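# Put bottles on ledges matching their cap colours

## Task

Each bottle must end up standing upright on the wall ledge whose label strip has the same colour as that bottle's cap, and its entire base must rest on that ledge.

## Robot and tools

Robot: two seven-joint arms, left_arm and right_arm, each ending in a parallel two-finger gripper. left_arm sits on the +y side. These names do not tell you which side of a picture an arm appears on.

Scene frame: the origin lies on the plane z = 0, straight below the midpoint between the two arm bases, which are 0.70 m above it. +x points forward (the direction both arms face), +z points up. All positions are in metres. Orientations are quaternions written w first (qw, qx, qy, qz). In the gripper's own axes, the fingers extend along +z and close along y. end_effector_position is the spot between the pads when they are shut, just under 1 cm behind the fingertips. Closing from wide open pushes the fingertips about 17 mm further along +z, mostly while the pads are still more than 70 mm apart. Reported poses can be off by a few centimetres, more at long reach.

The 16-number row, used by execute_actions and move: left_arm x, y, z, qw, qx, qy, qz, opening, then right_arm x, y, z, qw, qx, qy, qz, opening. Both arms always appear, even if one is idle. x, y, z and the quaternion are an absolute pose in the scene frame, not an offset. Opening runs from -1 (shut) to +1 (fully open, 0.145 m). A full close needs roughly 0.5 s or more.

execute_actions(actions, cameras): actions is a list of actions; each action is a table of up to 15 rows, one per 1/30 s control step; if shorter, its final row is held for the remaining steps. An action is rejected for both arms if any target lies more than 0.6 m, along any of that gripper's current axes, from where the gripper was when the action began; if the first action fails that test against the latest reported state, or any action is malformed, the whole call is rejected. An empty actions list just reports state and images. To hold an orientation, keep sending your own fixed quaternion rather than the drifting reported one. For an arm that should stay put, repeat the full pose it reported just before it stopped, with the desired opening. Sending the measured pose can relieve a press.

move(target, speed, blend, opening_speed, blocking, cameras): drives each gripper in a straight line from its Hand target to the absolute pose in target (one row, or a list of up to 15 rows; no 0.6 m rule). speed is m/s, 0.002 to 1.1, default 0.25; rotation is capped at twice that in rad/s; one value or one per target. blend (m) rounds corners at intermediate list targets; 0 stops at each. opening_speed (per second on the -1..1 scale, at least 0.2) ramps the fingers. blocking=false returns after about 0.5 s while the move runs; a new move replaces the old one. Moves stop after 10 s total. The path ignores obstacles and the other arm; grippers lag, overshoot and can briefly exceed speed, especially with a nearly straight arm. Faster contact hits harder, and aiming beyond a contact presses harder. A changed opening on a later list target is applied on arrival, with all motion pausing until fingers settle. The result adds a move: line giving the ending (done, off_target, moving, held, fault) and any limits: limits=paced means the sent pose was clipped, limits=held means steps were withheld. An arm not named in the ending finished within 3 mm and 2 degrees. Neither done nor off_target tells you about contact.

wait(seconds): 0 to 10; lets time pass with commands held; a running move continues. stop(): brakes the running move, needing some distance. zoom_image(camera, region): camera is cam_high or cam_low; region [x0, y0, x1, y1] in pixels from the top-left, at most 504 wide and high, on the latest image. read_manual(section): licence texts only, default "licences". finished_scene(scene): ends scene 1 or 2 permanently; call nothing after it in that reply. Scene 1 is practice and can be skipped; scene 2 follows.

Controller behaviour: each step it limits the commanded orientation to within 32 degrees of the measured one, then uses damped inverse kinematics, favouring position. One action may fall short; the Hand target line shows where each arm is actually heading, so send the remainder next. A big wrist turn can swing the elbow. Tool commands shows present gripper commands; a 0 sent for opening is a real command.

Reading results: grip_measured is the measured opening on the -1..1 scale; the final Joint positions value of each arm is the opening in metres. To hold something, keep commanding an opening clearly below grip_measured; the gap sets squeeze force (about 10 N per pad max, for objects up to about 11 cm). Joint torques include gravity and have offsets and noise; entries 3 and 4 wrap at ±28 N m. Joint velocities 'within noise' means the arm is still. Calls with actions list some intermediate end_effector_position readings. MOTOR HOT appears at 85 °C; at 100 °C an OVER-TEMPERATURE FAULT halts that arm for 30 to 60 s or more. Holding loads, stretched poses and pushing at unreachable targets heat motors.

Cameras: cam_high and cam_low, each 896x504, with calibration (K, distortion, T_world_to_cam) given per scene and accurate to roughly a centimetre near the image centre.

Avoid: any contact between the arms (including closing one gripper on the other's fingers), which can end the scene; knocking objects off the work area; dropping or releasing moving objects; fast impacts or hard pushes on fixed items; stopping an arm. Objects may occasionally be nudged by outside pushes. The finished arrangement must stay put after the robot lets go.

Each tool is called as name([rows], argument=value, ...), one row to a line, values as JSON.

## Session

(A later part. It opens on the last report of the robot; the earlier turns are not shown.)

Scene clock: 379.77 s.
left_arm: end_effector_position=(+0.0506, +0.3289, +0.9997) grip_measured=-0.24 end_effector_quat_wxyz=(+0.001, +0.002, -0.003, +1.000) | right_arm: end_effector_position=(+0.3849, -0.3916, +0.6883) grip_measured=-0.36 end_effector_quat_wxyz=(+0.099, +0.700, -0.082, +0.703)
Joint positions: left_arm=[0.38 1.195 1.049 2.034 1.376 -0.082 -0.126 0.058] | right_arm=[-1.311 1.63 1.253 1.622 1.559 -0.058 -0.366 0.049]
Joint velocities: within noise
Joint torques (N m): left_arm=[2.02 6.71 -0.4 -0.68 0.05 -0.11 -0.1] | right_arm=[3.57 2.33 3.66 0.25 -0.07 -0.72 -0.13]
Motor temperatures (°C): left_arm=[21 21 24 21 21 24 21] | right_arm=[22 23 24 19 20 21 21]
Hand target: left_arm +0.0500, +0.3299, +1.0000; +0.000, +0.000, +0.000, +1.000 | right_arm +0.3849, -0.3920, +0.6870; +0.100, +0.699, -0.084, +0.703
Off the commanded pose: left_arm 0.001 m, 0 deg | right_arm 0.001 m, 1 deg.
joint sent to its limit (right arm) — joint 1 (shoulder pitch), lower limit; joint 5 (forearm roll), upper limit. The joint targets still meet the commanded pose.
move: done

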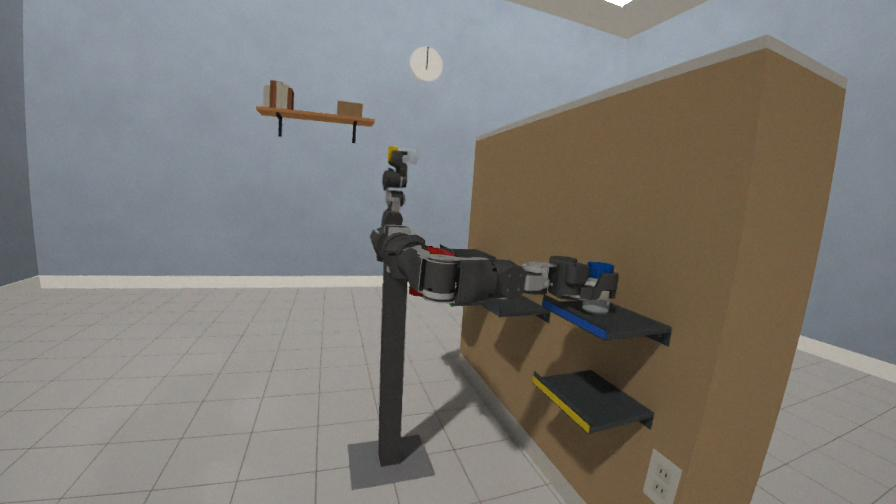

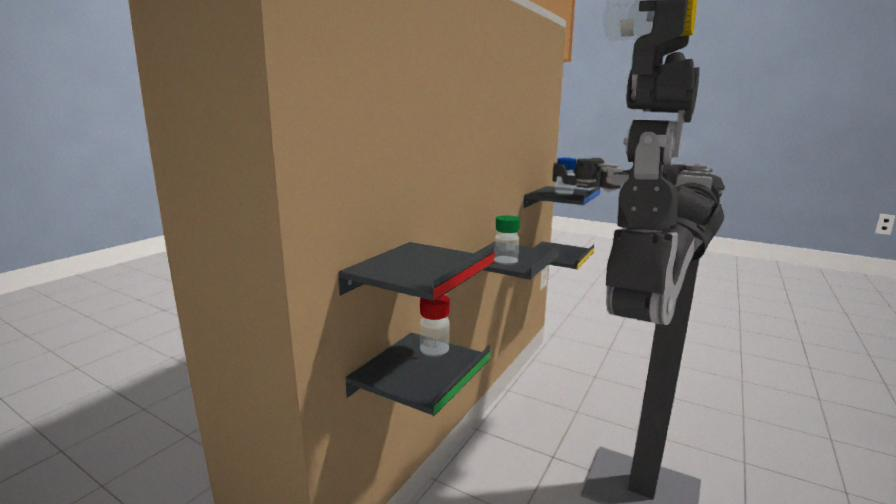

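move([
  [0.12, 0.33, 0.95, 0,0.2588,0,0.9659, -0.9, 0.385,-0.392,0.685,0.0923,0.7010,-0.0923,0.7010,-0.9],
  [0.22, 0.28, 0.82, 0,0.7071,0,0.7071, -0.9, 0.385,-0.392,0.682,0.0923,0.7010,-0.0923,0.7010,-0.9],
  [0.27, 0.1, 0.75, 0.05,0.7053,-0.05,0.7053, -0.9, 0.385,-0.392,0.68,0.0923,0.7010,-0.0923,0.7010,-0.9],
], speed=0.2, blend=[0.03,0.03,0])

zoom_image(camera="cam_high", region=[520, 210, 680, 350])

Scene clock: 394.00 s.
left_arm: end_effector_position=(+0.2709, +0.1001, +0.7497) grip_measured=-0.24 end_effector_quat_wxyz=(+0.187, +0.655, -0.243, +0.691) | right_arm: end_effector_position=(+0.3850, -0.3914, +0.6873) grip_measured=-0.36 end_effector_quat_wxyz=(+0.097, +0.690, -0.085, +0.712)
Joint positions: left_arm=[0.617 0.978 -0.07 2.429 1.584 0.781 -0.42 0.058] | right_arm=[-1.31 1.632 1.227 1.621 1.559 -0.11 -0.369 0.049]
Joint velocities: within noise
Joint torques (N m): left_arm=[5.5 2.94 1.46 0.28 -0.01 -0.56 -0.12] | right_arm=[3.42 2.31 2.32 0.16 -0.07 -0.11 -0.14]
Motor temperatures (°C): left_arm=[21 22 23 21 21 24 21] | right_arm=[22 23 24 19 20 21 21]
Hand target: left_arm +0.2707, +0.1002, +0.7502; +0.185, +0.654, -0.243, +0.692 | right_arm +0.3848, -0.3919, +0.6801; +0.100, +0.699, -0.085, +0.703
Off the commanded pose: left_arm 0.001 m, 28 deg | right_arm 0.007 m, 2 deg.
joint sent to its limit (left arm) — joint 4 (elbow), upper limit, where the elbow is as bent as it goes; joint 5 (forearm roll), upper limit; joint 6 (wrist pitch), upper limit. The joint targets are off in orientation, not in position.
joint sent to its limit (right arm) — joint 1 (shoulder pitch), lower limit; joint 5 (forearm roll), upper limit. The joint targets still meet the commanded pose.
move: off_target (left_arm, right_arm)

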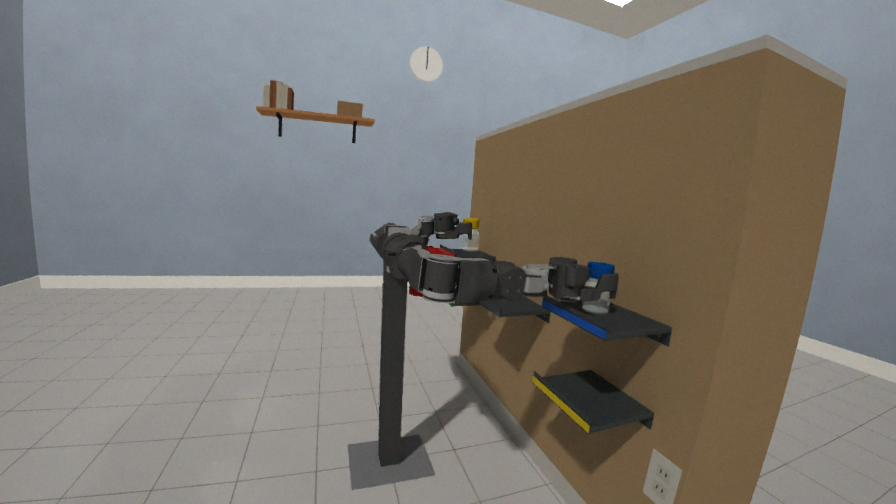

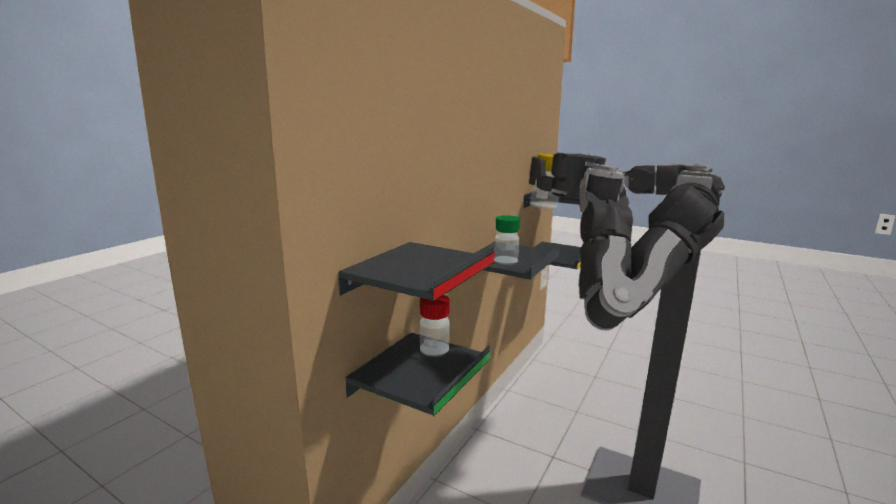

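Scaled by 3.150 from the camera's 896x504 image, which has a finer 1280x720 frame.

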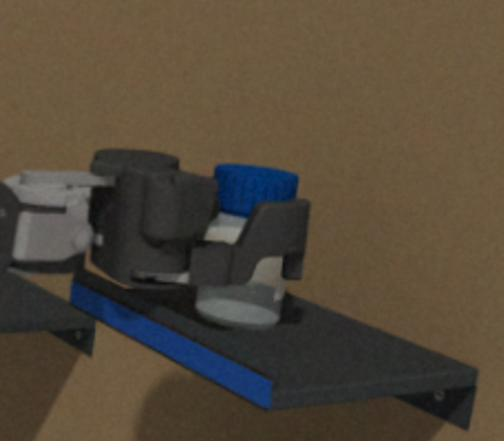

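move([
  [0.33, 0.04, 0.75, 0.0436,0.7058,-0.0436,0.7058, -0.9, 0.385,-0.392,0.686,0.0995,0.699,-0.0845,0.703,-0.9],
  [0.33, 0.04, 0.75, 0.0436,0.7058,-0.0436,0.7058, -0.9, 0.385,-0.392,0.686,0.0995,0.699,-0.0845,0.703,0.3],
  [0.37, -0.05, 0.73, 0.0436,0.7058,-0.0436,0.7058, -0.9, 0.25,-0.37,0.695,0.0995,0.699,-0.0845,0.703,0.3],
], speed=0.15, opening_speed=1.5)

zoom_image(camera="cam_high", region=[430, 180, 680, 350])

zoom_image(camera="cam_low", region=[430, 110, 650, 290])

Scene clock: 412.50 s.
left_arm: end_effector_position=(+0.3698, -0.0502, +0.7280) grip_measured=-0.24 end_effector_quat_wxyz=(+0.044, +0.709, -0.044, +0.702) | right_arm: end_effector_position=(+0.2500, -0.3704, +0.6942) grip_measured=+0.30 end_effector_quat_wxyz=(+0.100, +0.699, -0.087, +0.703)
Joint positions: left_arm=[1.185 -0.005 -1.033 1.752 1.239 0.567 -1.431 0.058] | right_arm=[-1.291 0.96 1.403 2.203 1.46 0.141 -0.29 0.098]
Joint velocities: within noise
Joint torques (N m): left_arm=[9.51 -0.86 2.18 1.85 -0.52 -0.28 0.2] | right_arm=[0.09 1.89 4.88 0.73 -0.06 -0.31 0.14]
Motor temperatures (°C): left_arm=[23 21 24 21 21 24 21] | right_arm=[22 23 24 19 20 20 21]
Hand target: left_arm +0.3700, -0.0500, +0.7300; +0.044, +0.706, -0.044, +0.706 | right_arm +0.2500, -0.3700, +0.6950; +0.100, +0.699, -0.085, +0.703
Off the commanded pose: left_arm 0.002 m, 1 deg | right_arm 0.001 m, 0 deg.
move: done

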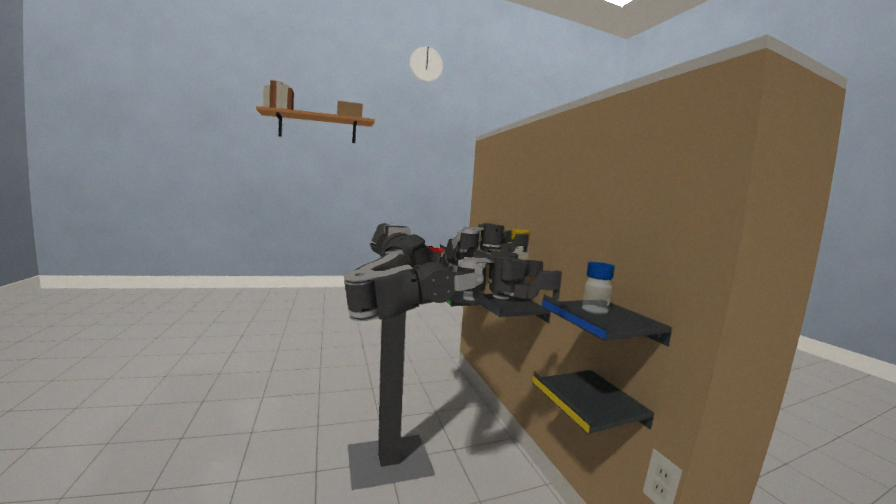

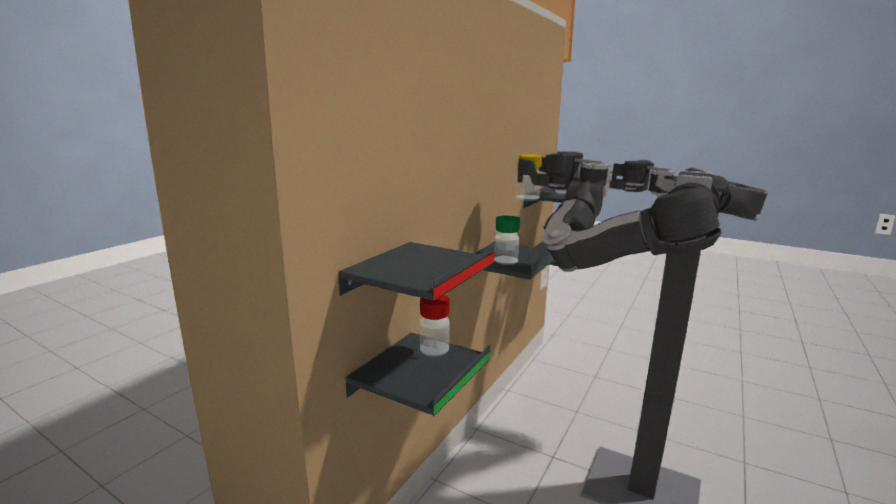

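Scaled by 2.016 from the camera's 896x504 image, which has a finer 1280x720 frame.

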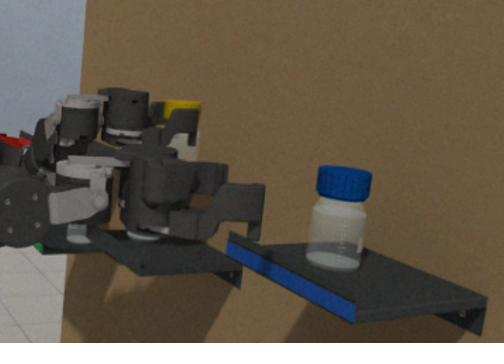

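Scaled by 2.291 from the camera's 896x504 image, which has a finer 1280x720 frame.

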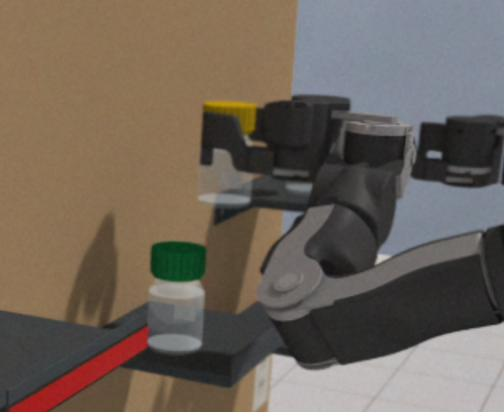

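move([
  [0.375, -0.05, 0.65, 0.0436,0.7058,-0.0436,0.7058, -0.9, 0.23,-0.37,0.53,0.0923,0.7010,-0.0923,0.7010,0.3],
  [0.375, -0.05, 0.608, 0.0436,0.7058,-0.0436,0.7058, -0.9, 0.23,-0.37,0.48,0.0923,0.7010,-0.0923,0.7010,0.3],
], speed=0.12)

zoom_image(camera="cam_high", region=[430, 200, 580, 350])

zoom_image(camera="cam_low", region=[430, 150, 610, 310])

Scene clock: 428.63 s.
left_arm: end_effector_position=(+0.3747, -0.0495, +0.6061) grip_measured=-0.24 end_effector_quat_wxyz=(+0.042, +0.710, -0.043, +0.702) | right_arm: end_effector_position=(+0.2298, -0.3713, +0.4800) grip_measured=+0.30 end_effector_quat_wxyz=(+0.094, +0.701, -0.095, +0.700)
Joint positions: left_arm=[0.966 0.124 -1.347 1.659 0.988 0.167 -1.297 0.058] | right_arm=[-0.842 0.867 0.208 1.704 0.907 -0.595 -0.231 0.098]
Joint velocities: within noise
Joint torques (N m): left_arm=[9.14 -1.54 2.24 2.85 -0.65 -0.39 0.22] | right_arm=[0.2 4.39 2.71 2.4 -0.07 -0.53 0.18]
Motor temperatures (°C): left_arm=[25 21 24 21 22 24 21] | right_arm=[21 23 24 19 20 20 21]
Hand target: left_arm +0.3750, -0.0500, +0.6080; +0.044, +0.706, -0.044, +0.706 | right_arm +0.2300, -0.3699, +0.4800; +0.092, +0.701, -0.092, +0.701
Off the commanded pose: left_arm 0.002 m, 1 deg | right_arm 0.001 m, 0 deg.
move: done

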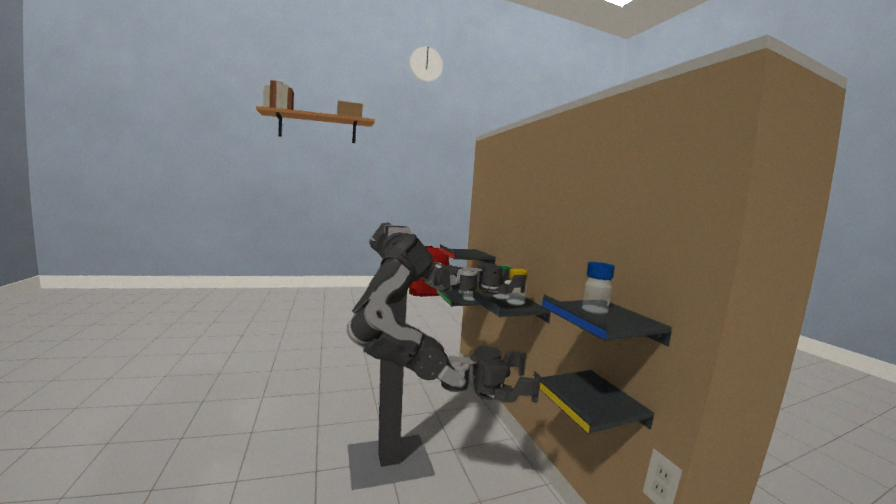

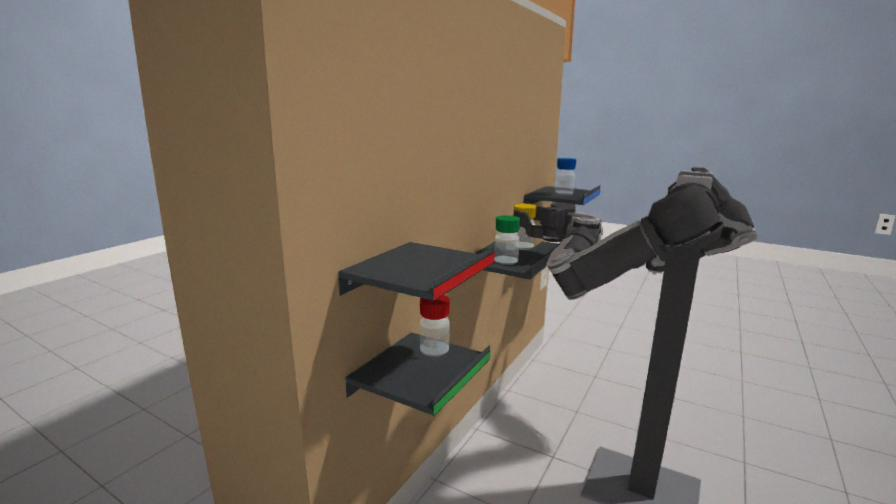

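Scaled by 3.360 from the camera's 896x504 image, which has a finer 1280x720 frame.

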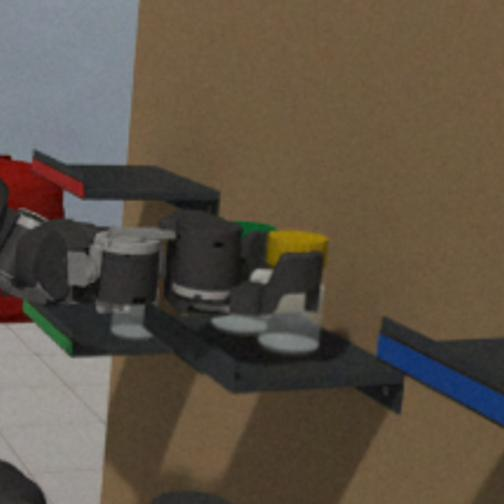

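Scaled by 2.800 from the camera's 896x504 image, which has a finer 1280x720 frame.

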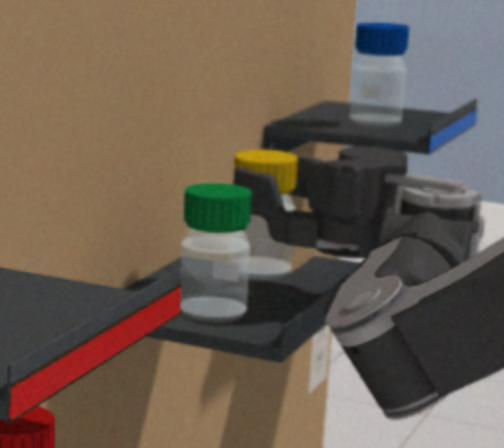

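move(target=[0.375, -0.05, 0.594, 0.0436,0.7058,-0.0436,0.7058, -0.9, 0.23,-0.37,0.48,0.0923,0.7010,-0.0923,0.7010,0.3], speed=0.03)

zoom_image(camera="cam_high", region=[430, 200, 580, 350])

Scene clock: 436.67 s.
left_arm: end_effector_position=(+0.3747, -0.0501, +0.5947) grip_measured=-0.24 end_effector_quat_wxyz=(+0.044, +0.707, -0.042, +0.704) | right_arm: end_effector_position=(+0.2298, -0.3713, +0.4800) grip_measured=+0.30 end_effector_quat_wxyz=(+0.094, +0.701, -0.095, +0.700)
Joint positions: left_arm=[0.956 0.128 -1.384 1.632 0.97 0.113 -1.289 0.058] | right_arm=[-0.842 0.867 0.208 1.704 0.907 -0.595 -0.231 0.098]
Joint velocities: within noise
Joint torques (N m): left_arm=[8.08 -1.17 1.94 2.51 -0.59 -0.39 0.2] | right_arm=[0.09 4.23 2.69 2.41 -0.08 -0.54 0.15]
Motor temperatures (°C): left_arm=[26 21 24 21 22 24 21] | right_arm=[21 23 24 19 20 20 21]
Hand target: left_arm +0.3750, -0.0500, +0.5939; +0.044, +0.706, -0.044, +0.706 | right_arm +0.2300, -0.3699, +0.4800; +0.092, +0.701, -0.092, +0.701
Off the commanded pose: left_arm 0.001 m, 0 deg | right_arm 0.001 m, 0 deg.
move: done

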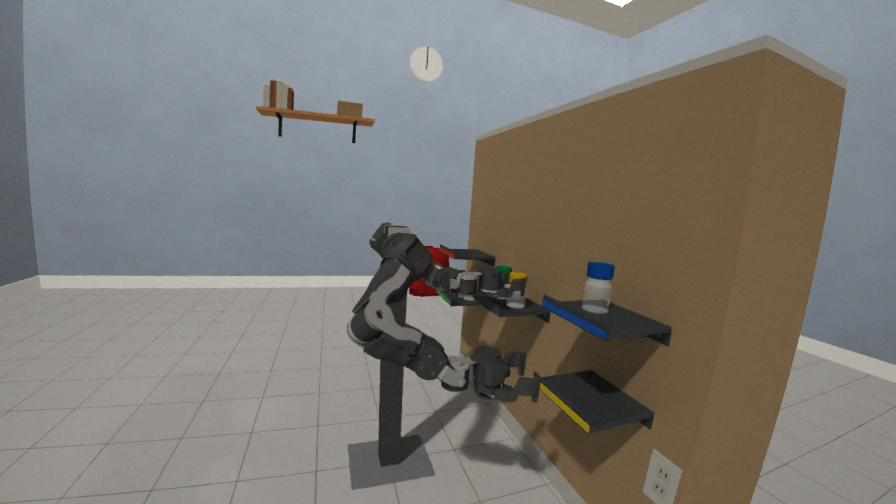

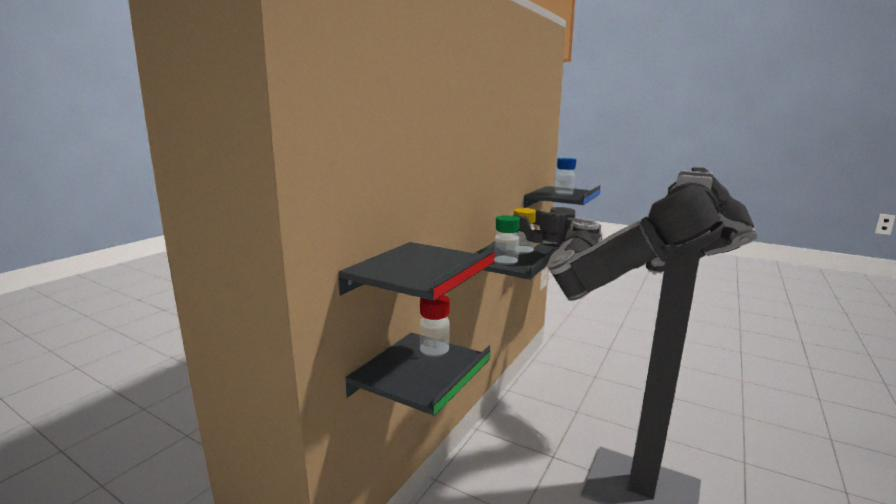

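Scaled by 3.360 from the camera's 896x504 image, which has a finer 1280x720 frame.

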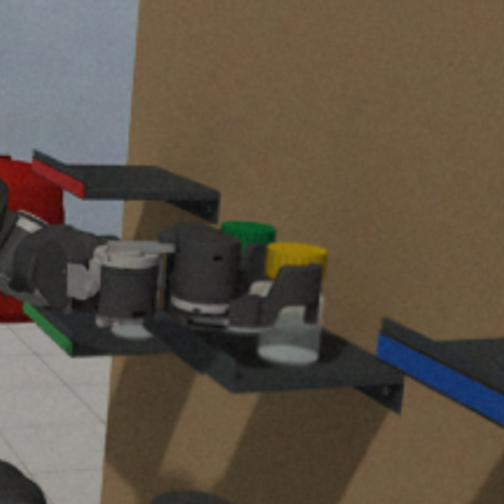

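move(target=[0.375, -0.05, 0.584, 0.0436,0.7058,-0.0436,0.7058, -0.9, 0.23,-0.37,0.48,0.0923,0.7010,-0.0923,0.7010,0.3], speed=0.03, cameras=[])

Scene clock: 442.47 s.
left_arm: end_effector_position=(+0.3746, -0.0503, +0.5933) grip_measured=-0.24 end_effector_quat_wxyz=(+0.045, +0.694, -0.042, +0.717) | right_arm: end_effector_position=(+0.2298, -0.3713, +0.4800) grip_measured=+0.30 end_effector_quat_wxyz=(+0.094, +0.701, -0.095, +0.700)
Joint positions: left_arm=[0.938 0.128 -1.393 1.616 0.915 0.083 -1.275 0.058] | right_arm=[-0.842 0.867 0.208 1.704 0.907 -0.595 -0.231 0.098]
Joint velocities: within noise
Joint torques (N m): left_arm=[5.47 -1.28 2.36 1.58 0.19 -0.16 0.26] | right_arm=[0.2 4.39 2.61 2.45 -0.08 -0.54 0.18]
Motor temperatures (°C): left_arm=[26 21 24 21 22 24 21] | right_arm=[21 23 24 19 20 21 21]
Hand target: left_arm +0.3748, -0.0498, +0.5840; +0.043, +0.706, -0.044, +0.706 | right_arm +0.2300, -0.3699, +0.4800; +0.092, +0.701, -0.092, +0.701
Off the commanded pose: left_arm 0.009 m, 2 deg | right_arm 0.001 m, 0 deg.
move: off_target (left_arm)
No camera images: "cameras" was empty.

move([
  [0.375, -0.05, 0.593, 0.0436,0.7058,-0.0436,0.7058, -0.9, 0.23,-0.37,0.48,0.0923,0.7010,-0.0923,0.7010,0.3],
  [0.375, -0.05, 0.593, 0.0436,0.7058,-0.0436,0.7058, 0.1, 0.23,-0.37,0.48,0.0923,0.7010,-0.0923,0.7010,0.3],
  [0.27, -0.037, 0.60, 0.0436,0.7058,-0.0436,0.7058, 0.1, 0.23,-0.37,0.48,0.0923,0.7010,-0.0923,0.7010,0.3],
  [0.24, 0.08, 0.59, 0,0.7071,0,0.7071, 0.1, 0.23,-0.34,0.56,0.0923,0.7010,-0.0923,0.7010,0.3],
], speed=0.12, opening_speed=1.5)

zoom_image(camera="cam_high", region=[430, 200, 580, 350])

zoom_image(camera="cam_low", region=[330, 150, 630, 430])

Scene clock: 461.40 s.
left_arm: end_effector_position=(+0.2408, +0.0809, +0.5905) grip_measured=+0.10 end_effector_quat_wxyz=(-0.004, +0.704, +0.003, +0.710) | right_arm: end_effector_position=(+0.2303, -0.3382, +0.5605) grip_measured=+0.30 end_effector_quat_wxyz=(+0.089, +0.700, -0.090, +0.703)
Joint positions: left_arm=[0.453 0.669 -1.41 2.43 0.556 0.225 -1.57 0.083] | right_arm=[-1.149 0.887 0.568 2.131 0.954 -0.382 -0.388 0.098]
Joint velocities: within noise
Joint torques (N m): left_arm=[3.36 0.88 0.49 4.51 -0.45 -0.15 0.19] | right_arm=[-0.04 2.36 3.7 2.28 -0.02 -0.31 -0.13]
Motor temperatures (°C): left_arm=[24 21 24 21 22 24 21] | right_arm=[21 23 24 19 20 21 21]
Hand target: left_arm +0.2402, +0.0799, +0.5898; -0.001, +0.705, +0.001, +0.709 | right_arm +0.2300, -0.3400, +0.5600; +0.092, +0.701, -0.092, +0.701
Off the commanded pose: left_arm 0.001 m, 1 deg | right_arm 0.002 m, 1 deg.
joint sent to its limit (left arm) — joint 4 (elbow), upper limit, where the elbow is as bent as it goes. The joint targets still meet the commanded pose.
move: done

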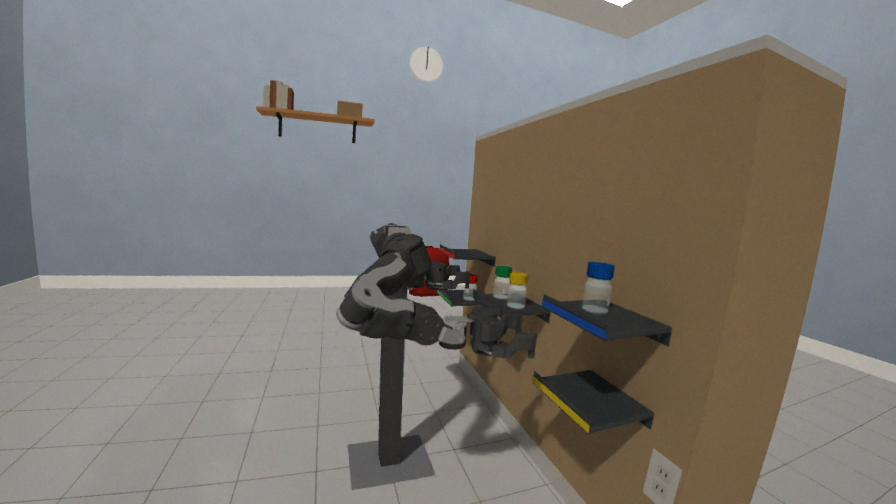

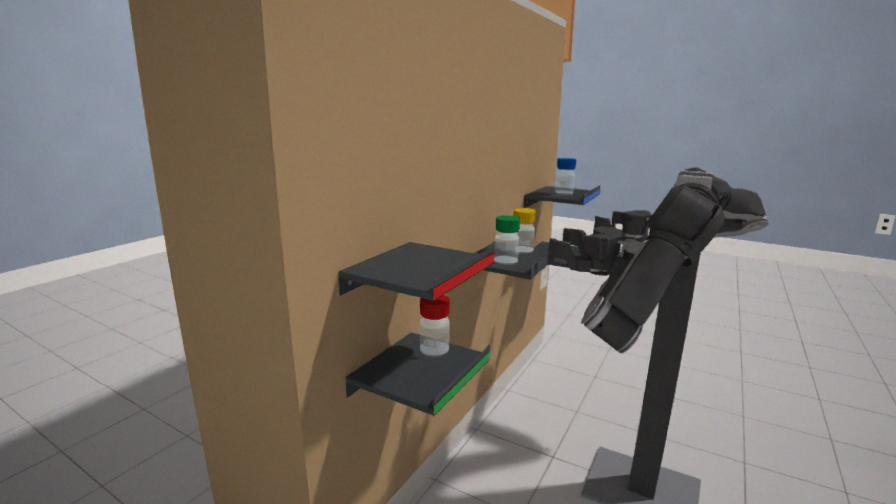

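Scaled by 3.360 from the camera's 896x504 image, which has a finer 1280x720 frame.

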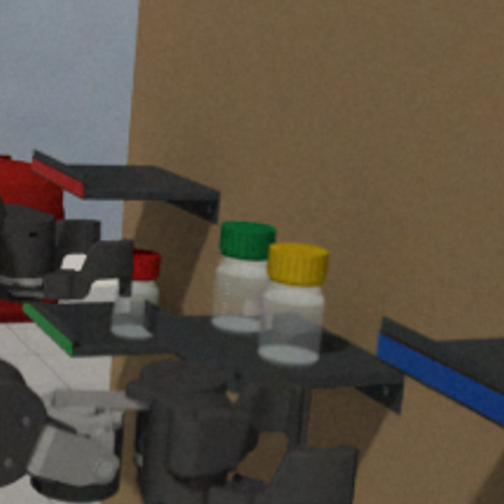

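Scaled by 1.680 from the camera's 896x504 image, which has a finer 1280x720 frame.

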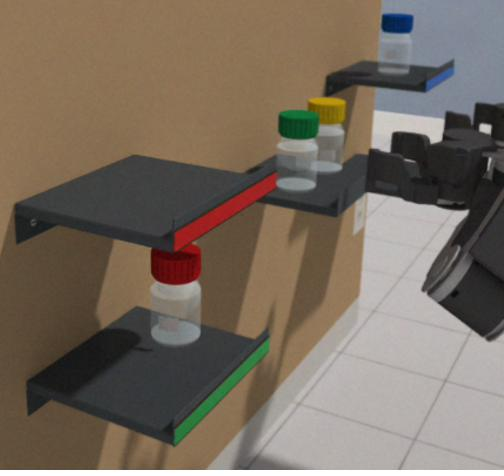

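move([
  [0.24, 0.27, 0.52, -0.0616,0.7044,0.0616,0.7044, 0.5, 0.24,-0.22,0.61,0.0,0.7071,0.0,0.7071,0.2],
  [0.29, 0.335, 0.495, -0.0872,0.7017,0.0872,0.7017, 0.5, 0.27,-0.0685,0.60,-0.0616,0.7044,0.0616,0.7044,0.2],
], speed=0.18)

zoom_image(camera="cam_high", region=[430, 200, 580, 350])

zoom_image(camera="cam_low", region=[330, 150, 630, 430])

Scene clock: 475.37 s.
left_arm: end_effector_position=(+0.2902, +0.3364, +0.4974) grip_measured=+0.50 end_effector_quat_wxyz=(-0.089, +0.699, +0.087, +0.704) | right_arm: end_effector_position=(+0.2697, -0.0674, +0.6001) grip_measured=+0.20 end_effector_quat_wxyz=(-0.065, +0.704, +0.063, +0.705)
Joint positions: left_arm=[-0.073 1.349 -0.812 1.753 1.041 -0.784 -0.746 0.112] | right_arm=[0.018 0.498 -0.734 2.408 0.424 0.46 -0.812 0.09]
Joint velocities: within noise
Joint torques (N m): left_arm=[3.44 5.21 1.76 1.81 -0.07 -0.4 0.24] | right_arm=[2.25 0.49 1.37 3.7 -0.36 -0.17 -0.12]
Motor temperatures (°C): left_arm=[23 21 24 21 22 24 21] | right_arm=[21 23 24 19 20 20 21]
Hand target: left_arm +0.2900, +0.3350, +0.4950; -0.087, +0.702, +0.087, +0.702 | right_arm +0.2700, -0.0684, +0.6000; -0.062, +0.704, +0.062, +0.704
Off the commanded pose: left_arm 0.003 m, 0 deg | right_arm 0.001 m, 0 deg.
move: done

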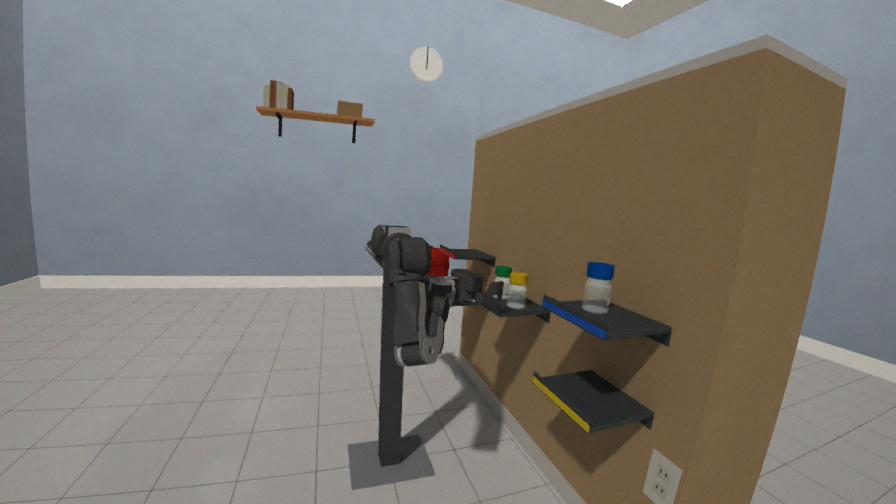

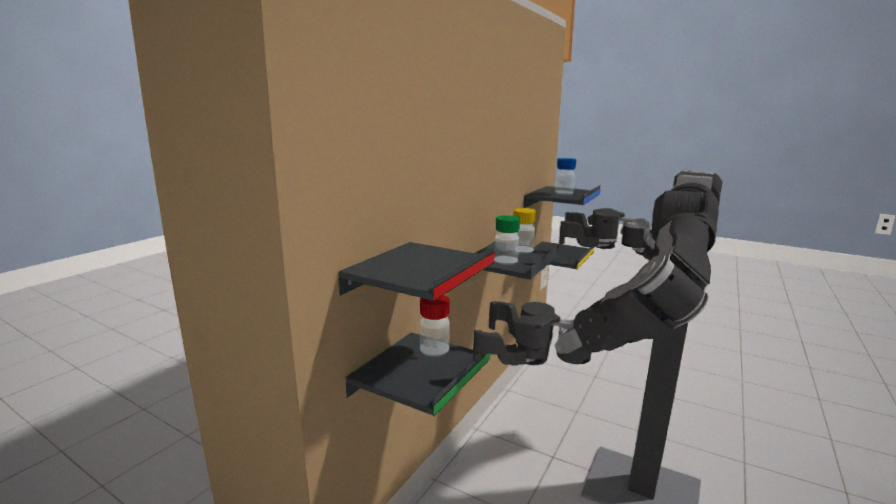

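Scaled by 3.360 from the camera's 896x504 image, which has a finer 1280x720 frame.

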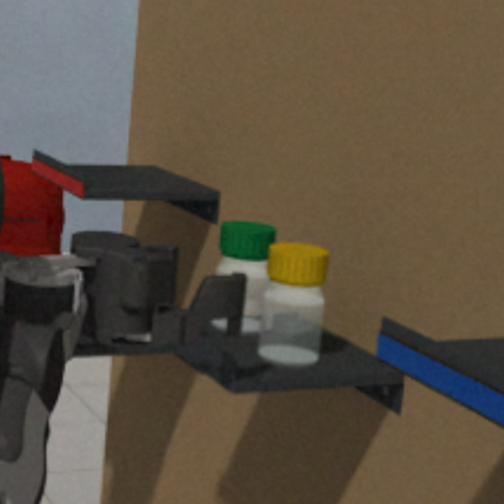

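Scaled by 1.680 from the camera's 896x504 image, which has a finer 1280x720 frame.

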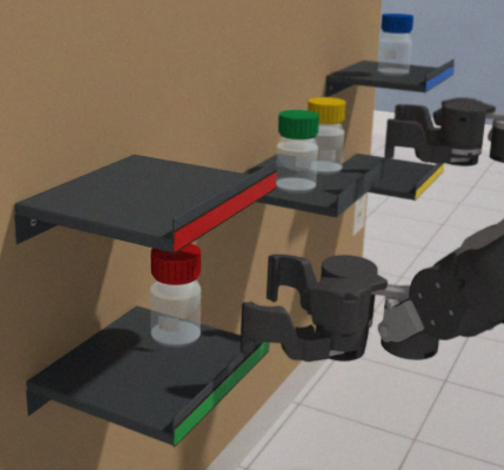

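move([
  [0.385, 0.360, 0.493, -0.0872,0.7017,0.0872,0.7017, 0.5, 0.377,-0.0490,0.596,-0.0616,0.7044,0.0616,0.7044,0.2],
  [0.385, 0.360, 0.493, -0.0872,0.7017,0.0872,0.7017, -0.9, 0.377,-0.0490,0.596,-0.0616,0.7044,0.0616,0.7044,-0.9],
], speed=0.12, opening_speed=1.2)

zoom_image(camera="cam_high", region=[430, 200, 580, 350])

zoom_image(camera="cam_low", region=[330, 150, 630, 430])

Scene clock: 486.97 s.
left_arm: end_effector_position=(+0.3857, +0.3606, +0.4967) grip_measured=-0.25 end_effector_quat_wxyz=(-0.087, +0.698, +0.087, +0.705) | right_arm: end_effector_position=(+0.3774, -0.0500, +0.5964) grip_measured=-0.28 end_effector_quat_wxyz=(-0.059, +0.704, +0.060, +0.705)
Joint positions: left_arm=[0.358 1.058 -0.819 1.302 1.163 -0.494 -0.378 0.057] | right_arm=[0.426 0.329 -0.697 1.919 0.568 0.428 -0.676 0.054]
Joint velocities: within noise
Joint torques (N m): left_arm=[5.47 5.42 2.17 1.65 0 -0.53 0.11] | right_arm=[4.58 -0.25 1.87 3.44 -0.18 -0.45 0.14]
Motor temperatures (°C): left_arm=[23 22 24 21 22 24 21] | right_arm=[21 23 23 20 20 20 21]
Hand target: left_arm +0.3850, +0.3599, +0.4930; -0.087, +0.702, +0.087, +0.702 | right_arm +0.3770, -0.0490, +0.5960; -0.062, +0.704, +0.062, +0.704
Off the commanded pose: left_arm 0.004 m, 1 deg | right_arm 0.001 m, 0 deg.
move: off_target (left_arm); target 2's new opening was sent with left_arm's hand 0.004 m and 1 deg from that target

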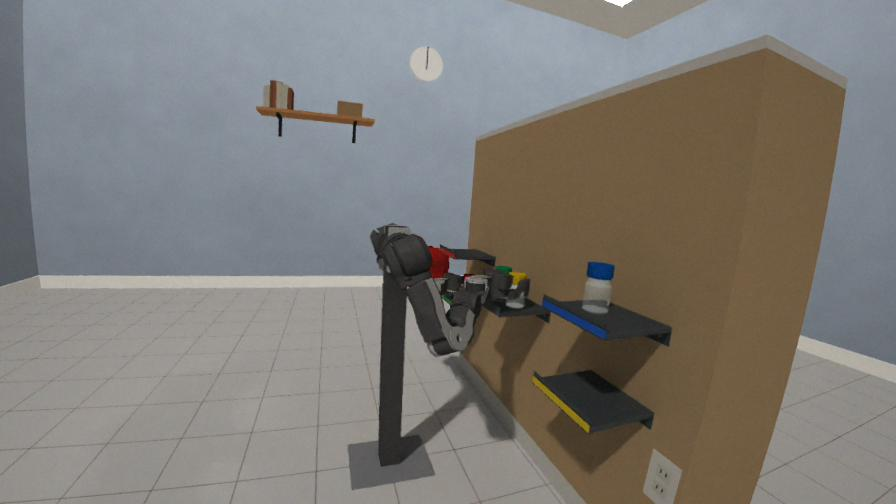

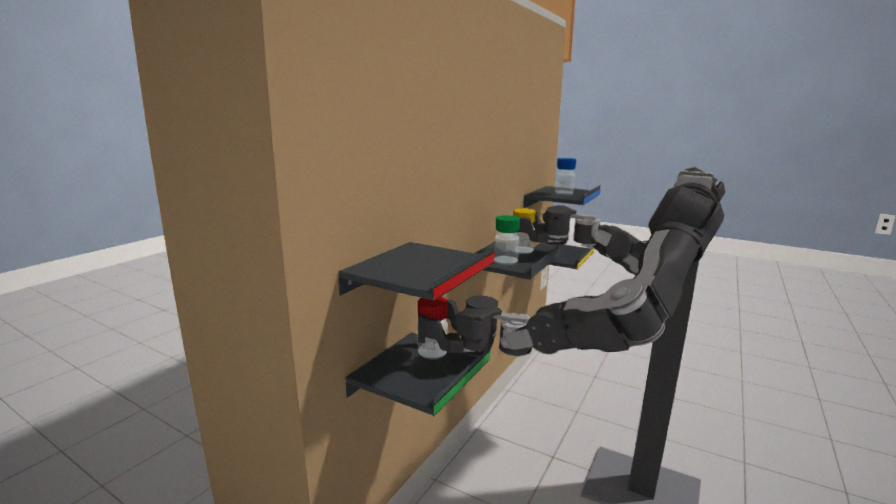

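Scaled by 3.360 from the camera's 896x504 image, which has a finer 1280x720 frame.

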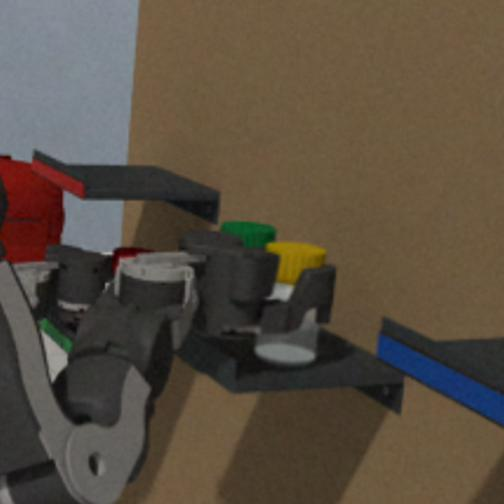

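Scaled by 1.680 from the camera's 896x504 image, which has a finer 1280x720 frame.

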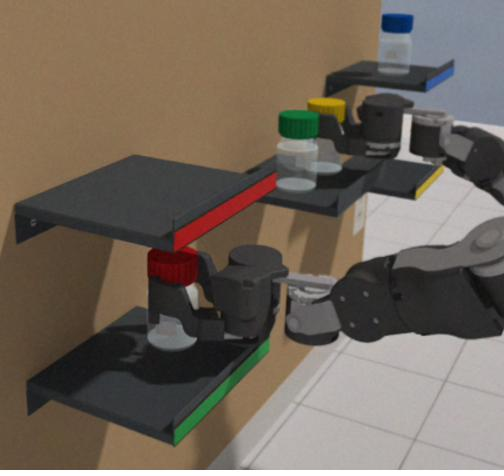

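move([
  [0.385, 0.360, 0.533, -0.0872,0.7017,0.0872,0.7017, -0.9, 0.377,-0.0500,0.645,-0.0616,0.7044,0.0616,0.7044,-0.9],
  [0.25, 0.330, 0.54, -0.0872,0.7017,0.0872,0.7017, -0.9, 0.25,-0.07,0.645,-0.0616,0.7044,0.0616,0.7044,-0.9],
  [0.25, 0.32, 0.735, -0.0616,0.7044,0.0616,0.7044, -0.9, 0.25,-0.34,0.56,0.0616,0.7044,-0.0616,0.7044,-0.9],
], speed=0.18, blend=[0.01,0.02,0])

Scene clock: 509.47 s.
left_arm: end_effector_position=(+0.2526, +0.3213, +0.7358) grip_measured=-0.25 end_effector_quat_wxyz=(-0.159, +0.679, +0.091, +0.710) | right_arm: end_effector_position=(+0.2505, -0.3396, +0.5591) grip_measured=-0.28 end_effector_quat_wxyz=(+0.082, +0.737, -0.061, +0.668)
Joint positions: left_arm=[1.847 2.009 -1.563 2.429 1.584 0.275 -0.763 0.057] | right_arm=[0.643 1.824 -1.571 2.105 1.253 -0.778 -0.623 0.054]
Joint velocities: within noise
Joint torques (N m): left_arm=[2.04 -1.02 1.51 0.1 -0.17 -0.59 0.13] | right_arm=[1.83 6.13 1.98 0.92 -0.19 -0.58 0.15]
Motor temperatures (°C): left_arm=[23 23 24 21 22 24 21] | right_arm=[22 23 23 20 20 20 21]
Hand target: left_arm +0.2526, +0.3204, +0.7354; -0.156, +0.680, +0.091, +0.711 | right_arm +0.2503, -0.3399, +0.5602; +0.081, +0.735, -0.060, +0.670
Off the commanded pose: left_arm 0.003 m, 12 deg | right_arm 0.001 m, 6 deg.
joint sent to its limit (left arm) — joint 2 (shoulder roll), upper limit; joint 3 (upper arm roll), lower limit; joint 5 (forearm roll), upper limit. The joint targets are off in orientation, not in position.
joint sent to its limit (right arm) — joint 3 (upper arm roll), lower limit; joint 6 (wrist pitch), lower limit. The joint targets are off in orientation, not in position.
move: off_target (left_arm, right_arm)

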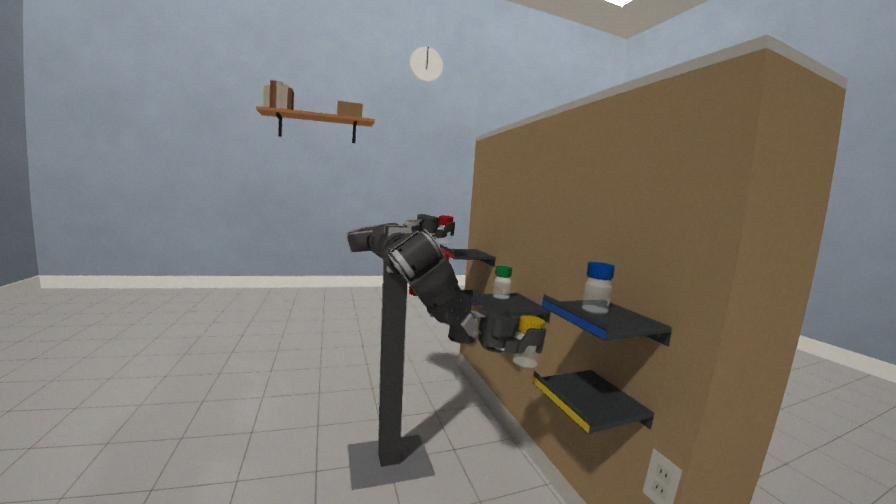

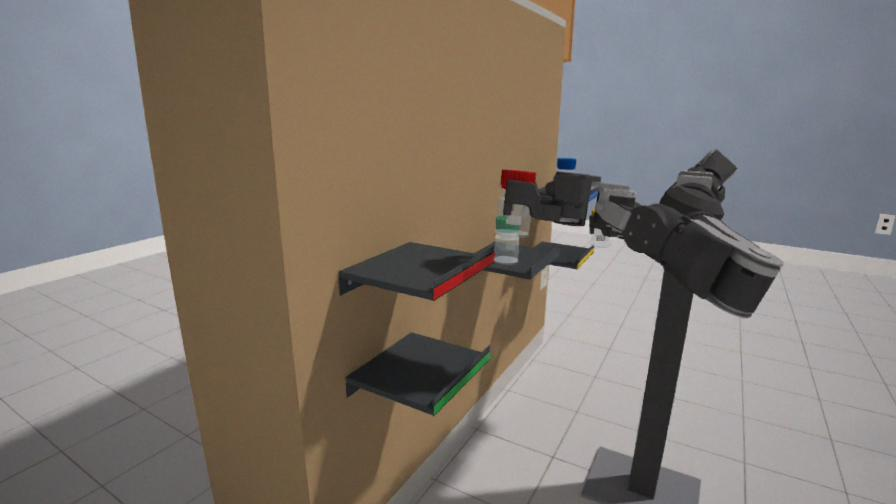

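move([
  [0.31, 0.33, 0.755, -0.0616,0.7044,0.0616,0.7044, -0.9, 0.26,-0.36,0.542,0.0616,0.7044,-0.0616,0.7044,-0.9],
  [0.37, 0.335, 0.755, -0.0616,0.7044,0.0616,0.7044, -0.9, 0.32,-0.38,0.538,0.0616,0.7044,-0.0616,0.7044,-0.9],
], speed=0.12)

zoom_image(camera="cam_high", region=[430, 200, 680, 450])

zoom_image(camera="cam_low", region=[330, 130, 630, 410])

Scene clock: 520.67 s.
left_arm: end_effector_position=(+0.3704, +0.3349, +0.7520) grip_measured=-0.25 end_effector_quat_wxyz=(-0.075, +0.700, +0.043, +0.709) | right_arm: end_effector_position=(+0.3191, -0.3803, +0.5348) grip_measured=-0.28 end_effector_quat_wxyz=(+0.063, +0.708, -0.063, +0.700)
Joint positions: left_arm=[1.399 1.521 -1.137 1.834 1.584 0.26 -0.475 0.057] | right_arm=[0.779 1.525 -1.569 1.626 1.471 -0.774 -0.321 0.054]
Joint velocities: within noise
Joint torques (N m): left_arm=[5.76 0.96 4.25 0.09 -0.04 -0.74 -0.09] | right_arm=[3.57 5.87 4.19 0.57 -0.02 -0.6 0.17]
Motor temperatures (°C): left_arm=[23 22 24 21 22 24 21] | right_arm=[21 24 23 20 20 21 21]
Hand target: left_arm +0.3701, +0.3351, +0.7548; -0.075, +0.696, +0.046, +0.712 | right_arm +0.3200, -0.3800, +0.5380; +0.062, +0.704, -0.062, +0.704
Off the commanded pose: left_arm 0.003 m, 3 deg | right_arm 0.003 m, 1 deg.
joint sent to its limit (left arm) — joint 5 (forearm roll), upper limit. The joint targets are off in orientation, not in position.
move: off_target (left_arm)

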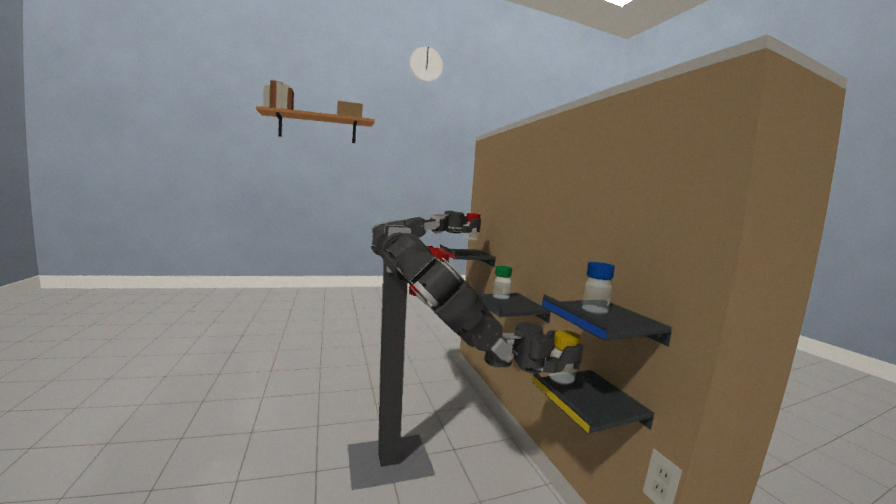

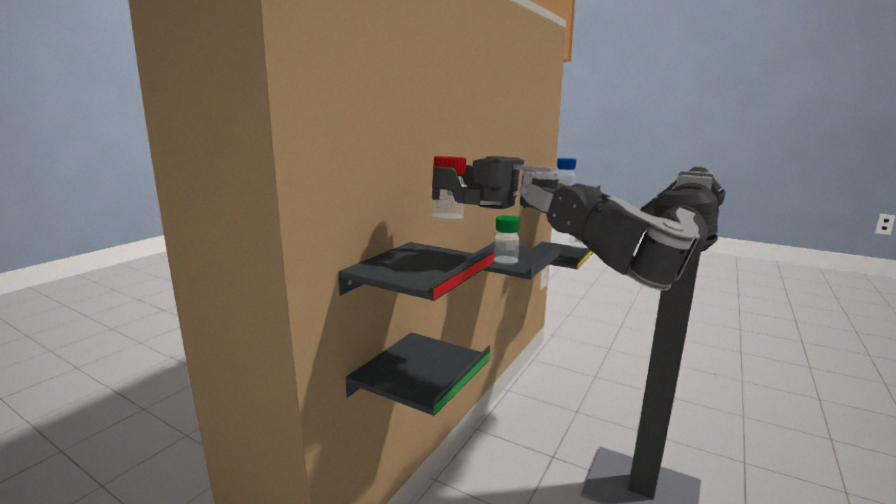

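Scaled by 2.016 from the camera's 896x504 image, which has a finer 1280x720 frame.

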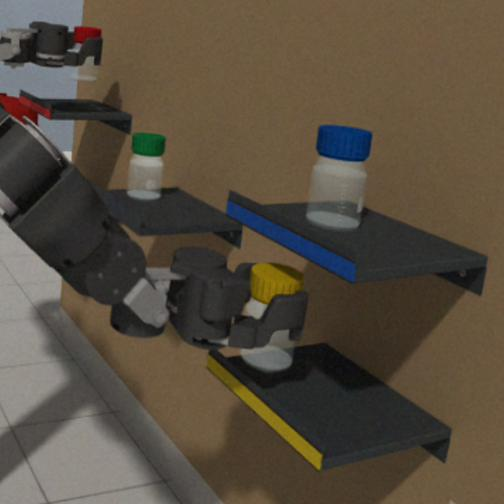

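Scaled by 1.680 from the camera's 896x504 image, which has a finer 1280x720 frame.

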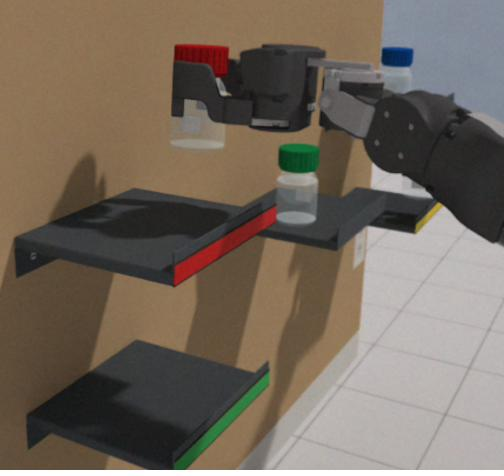

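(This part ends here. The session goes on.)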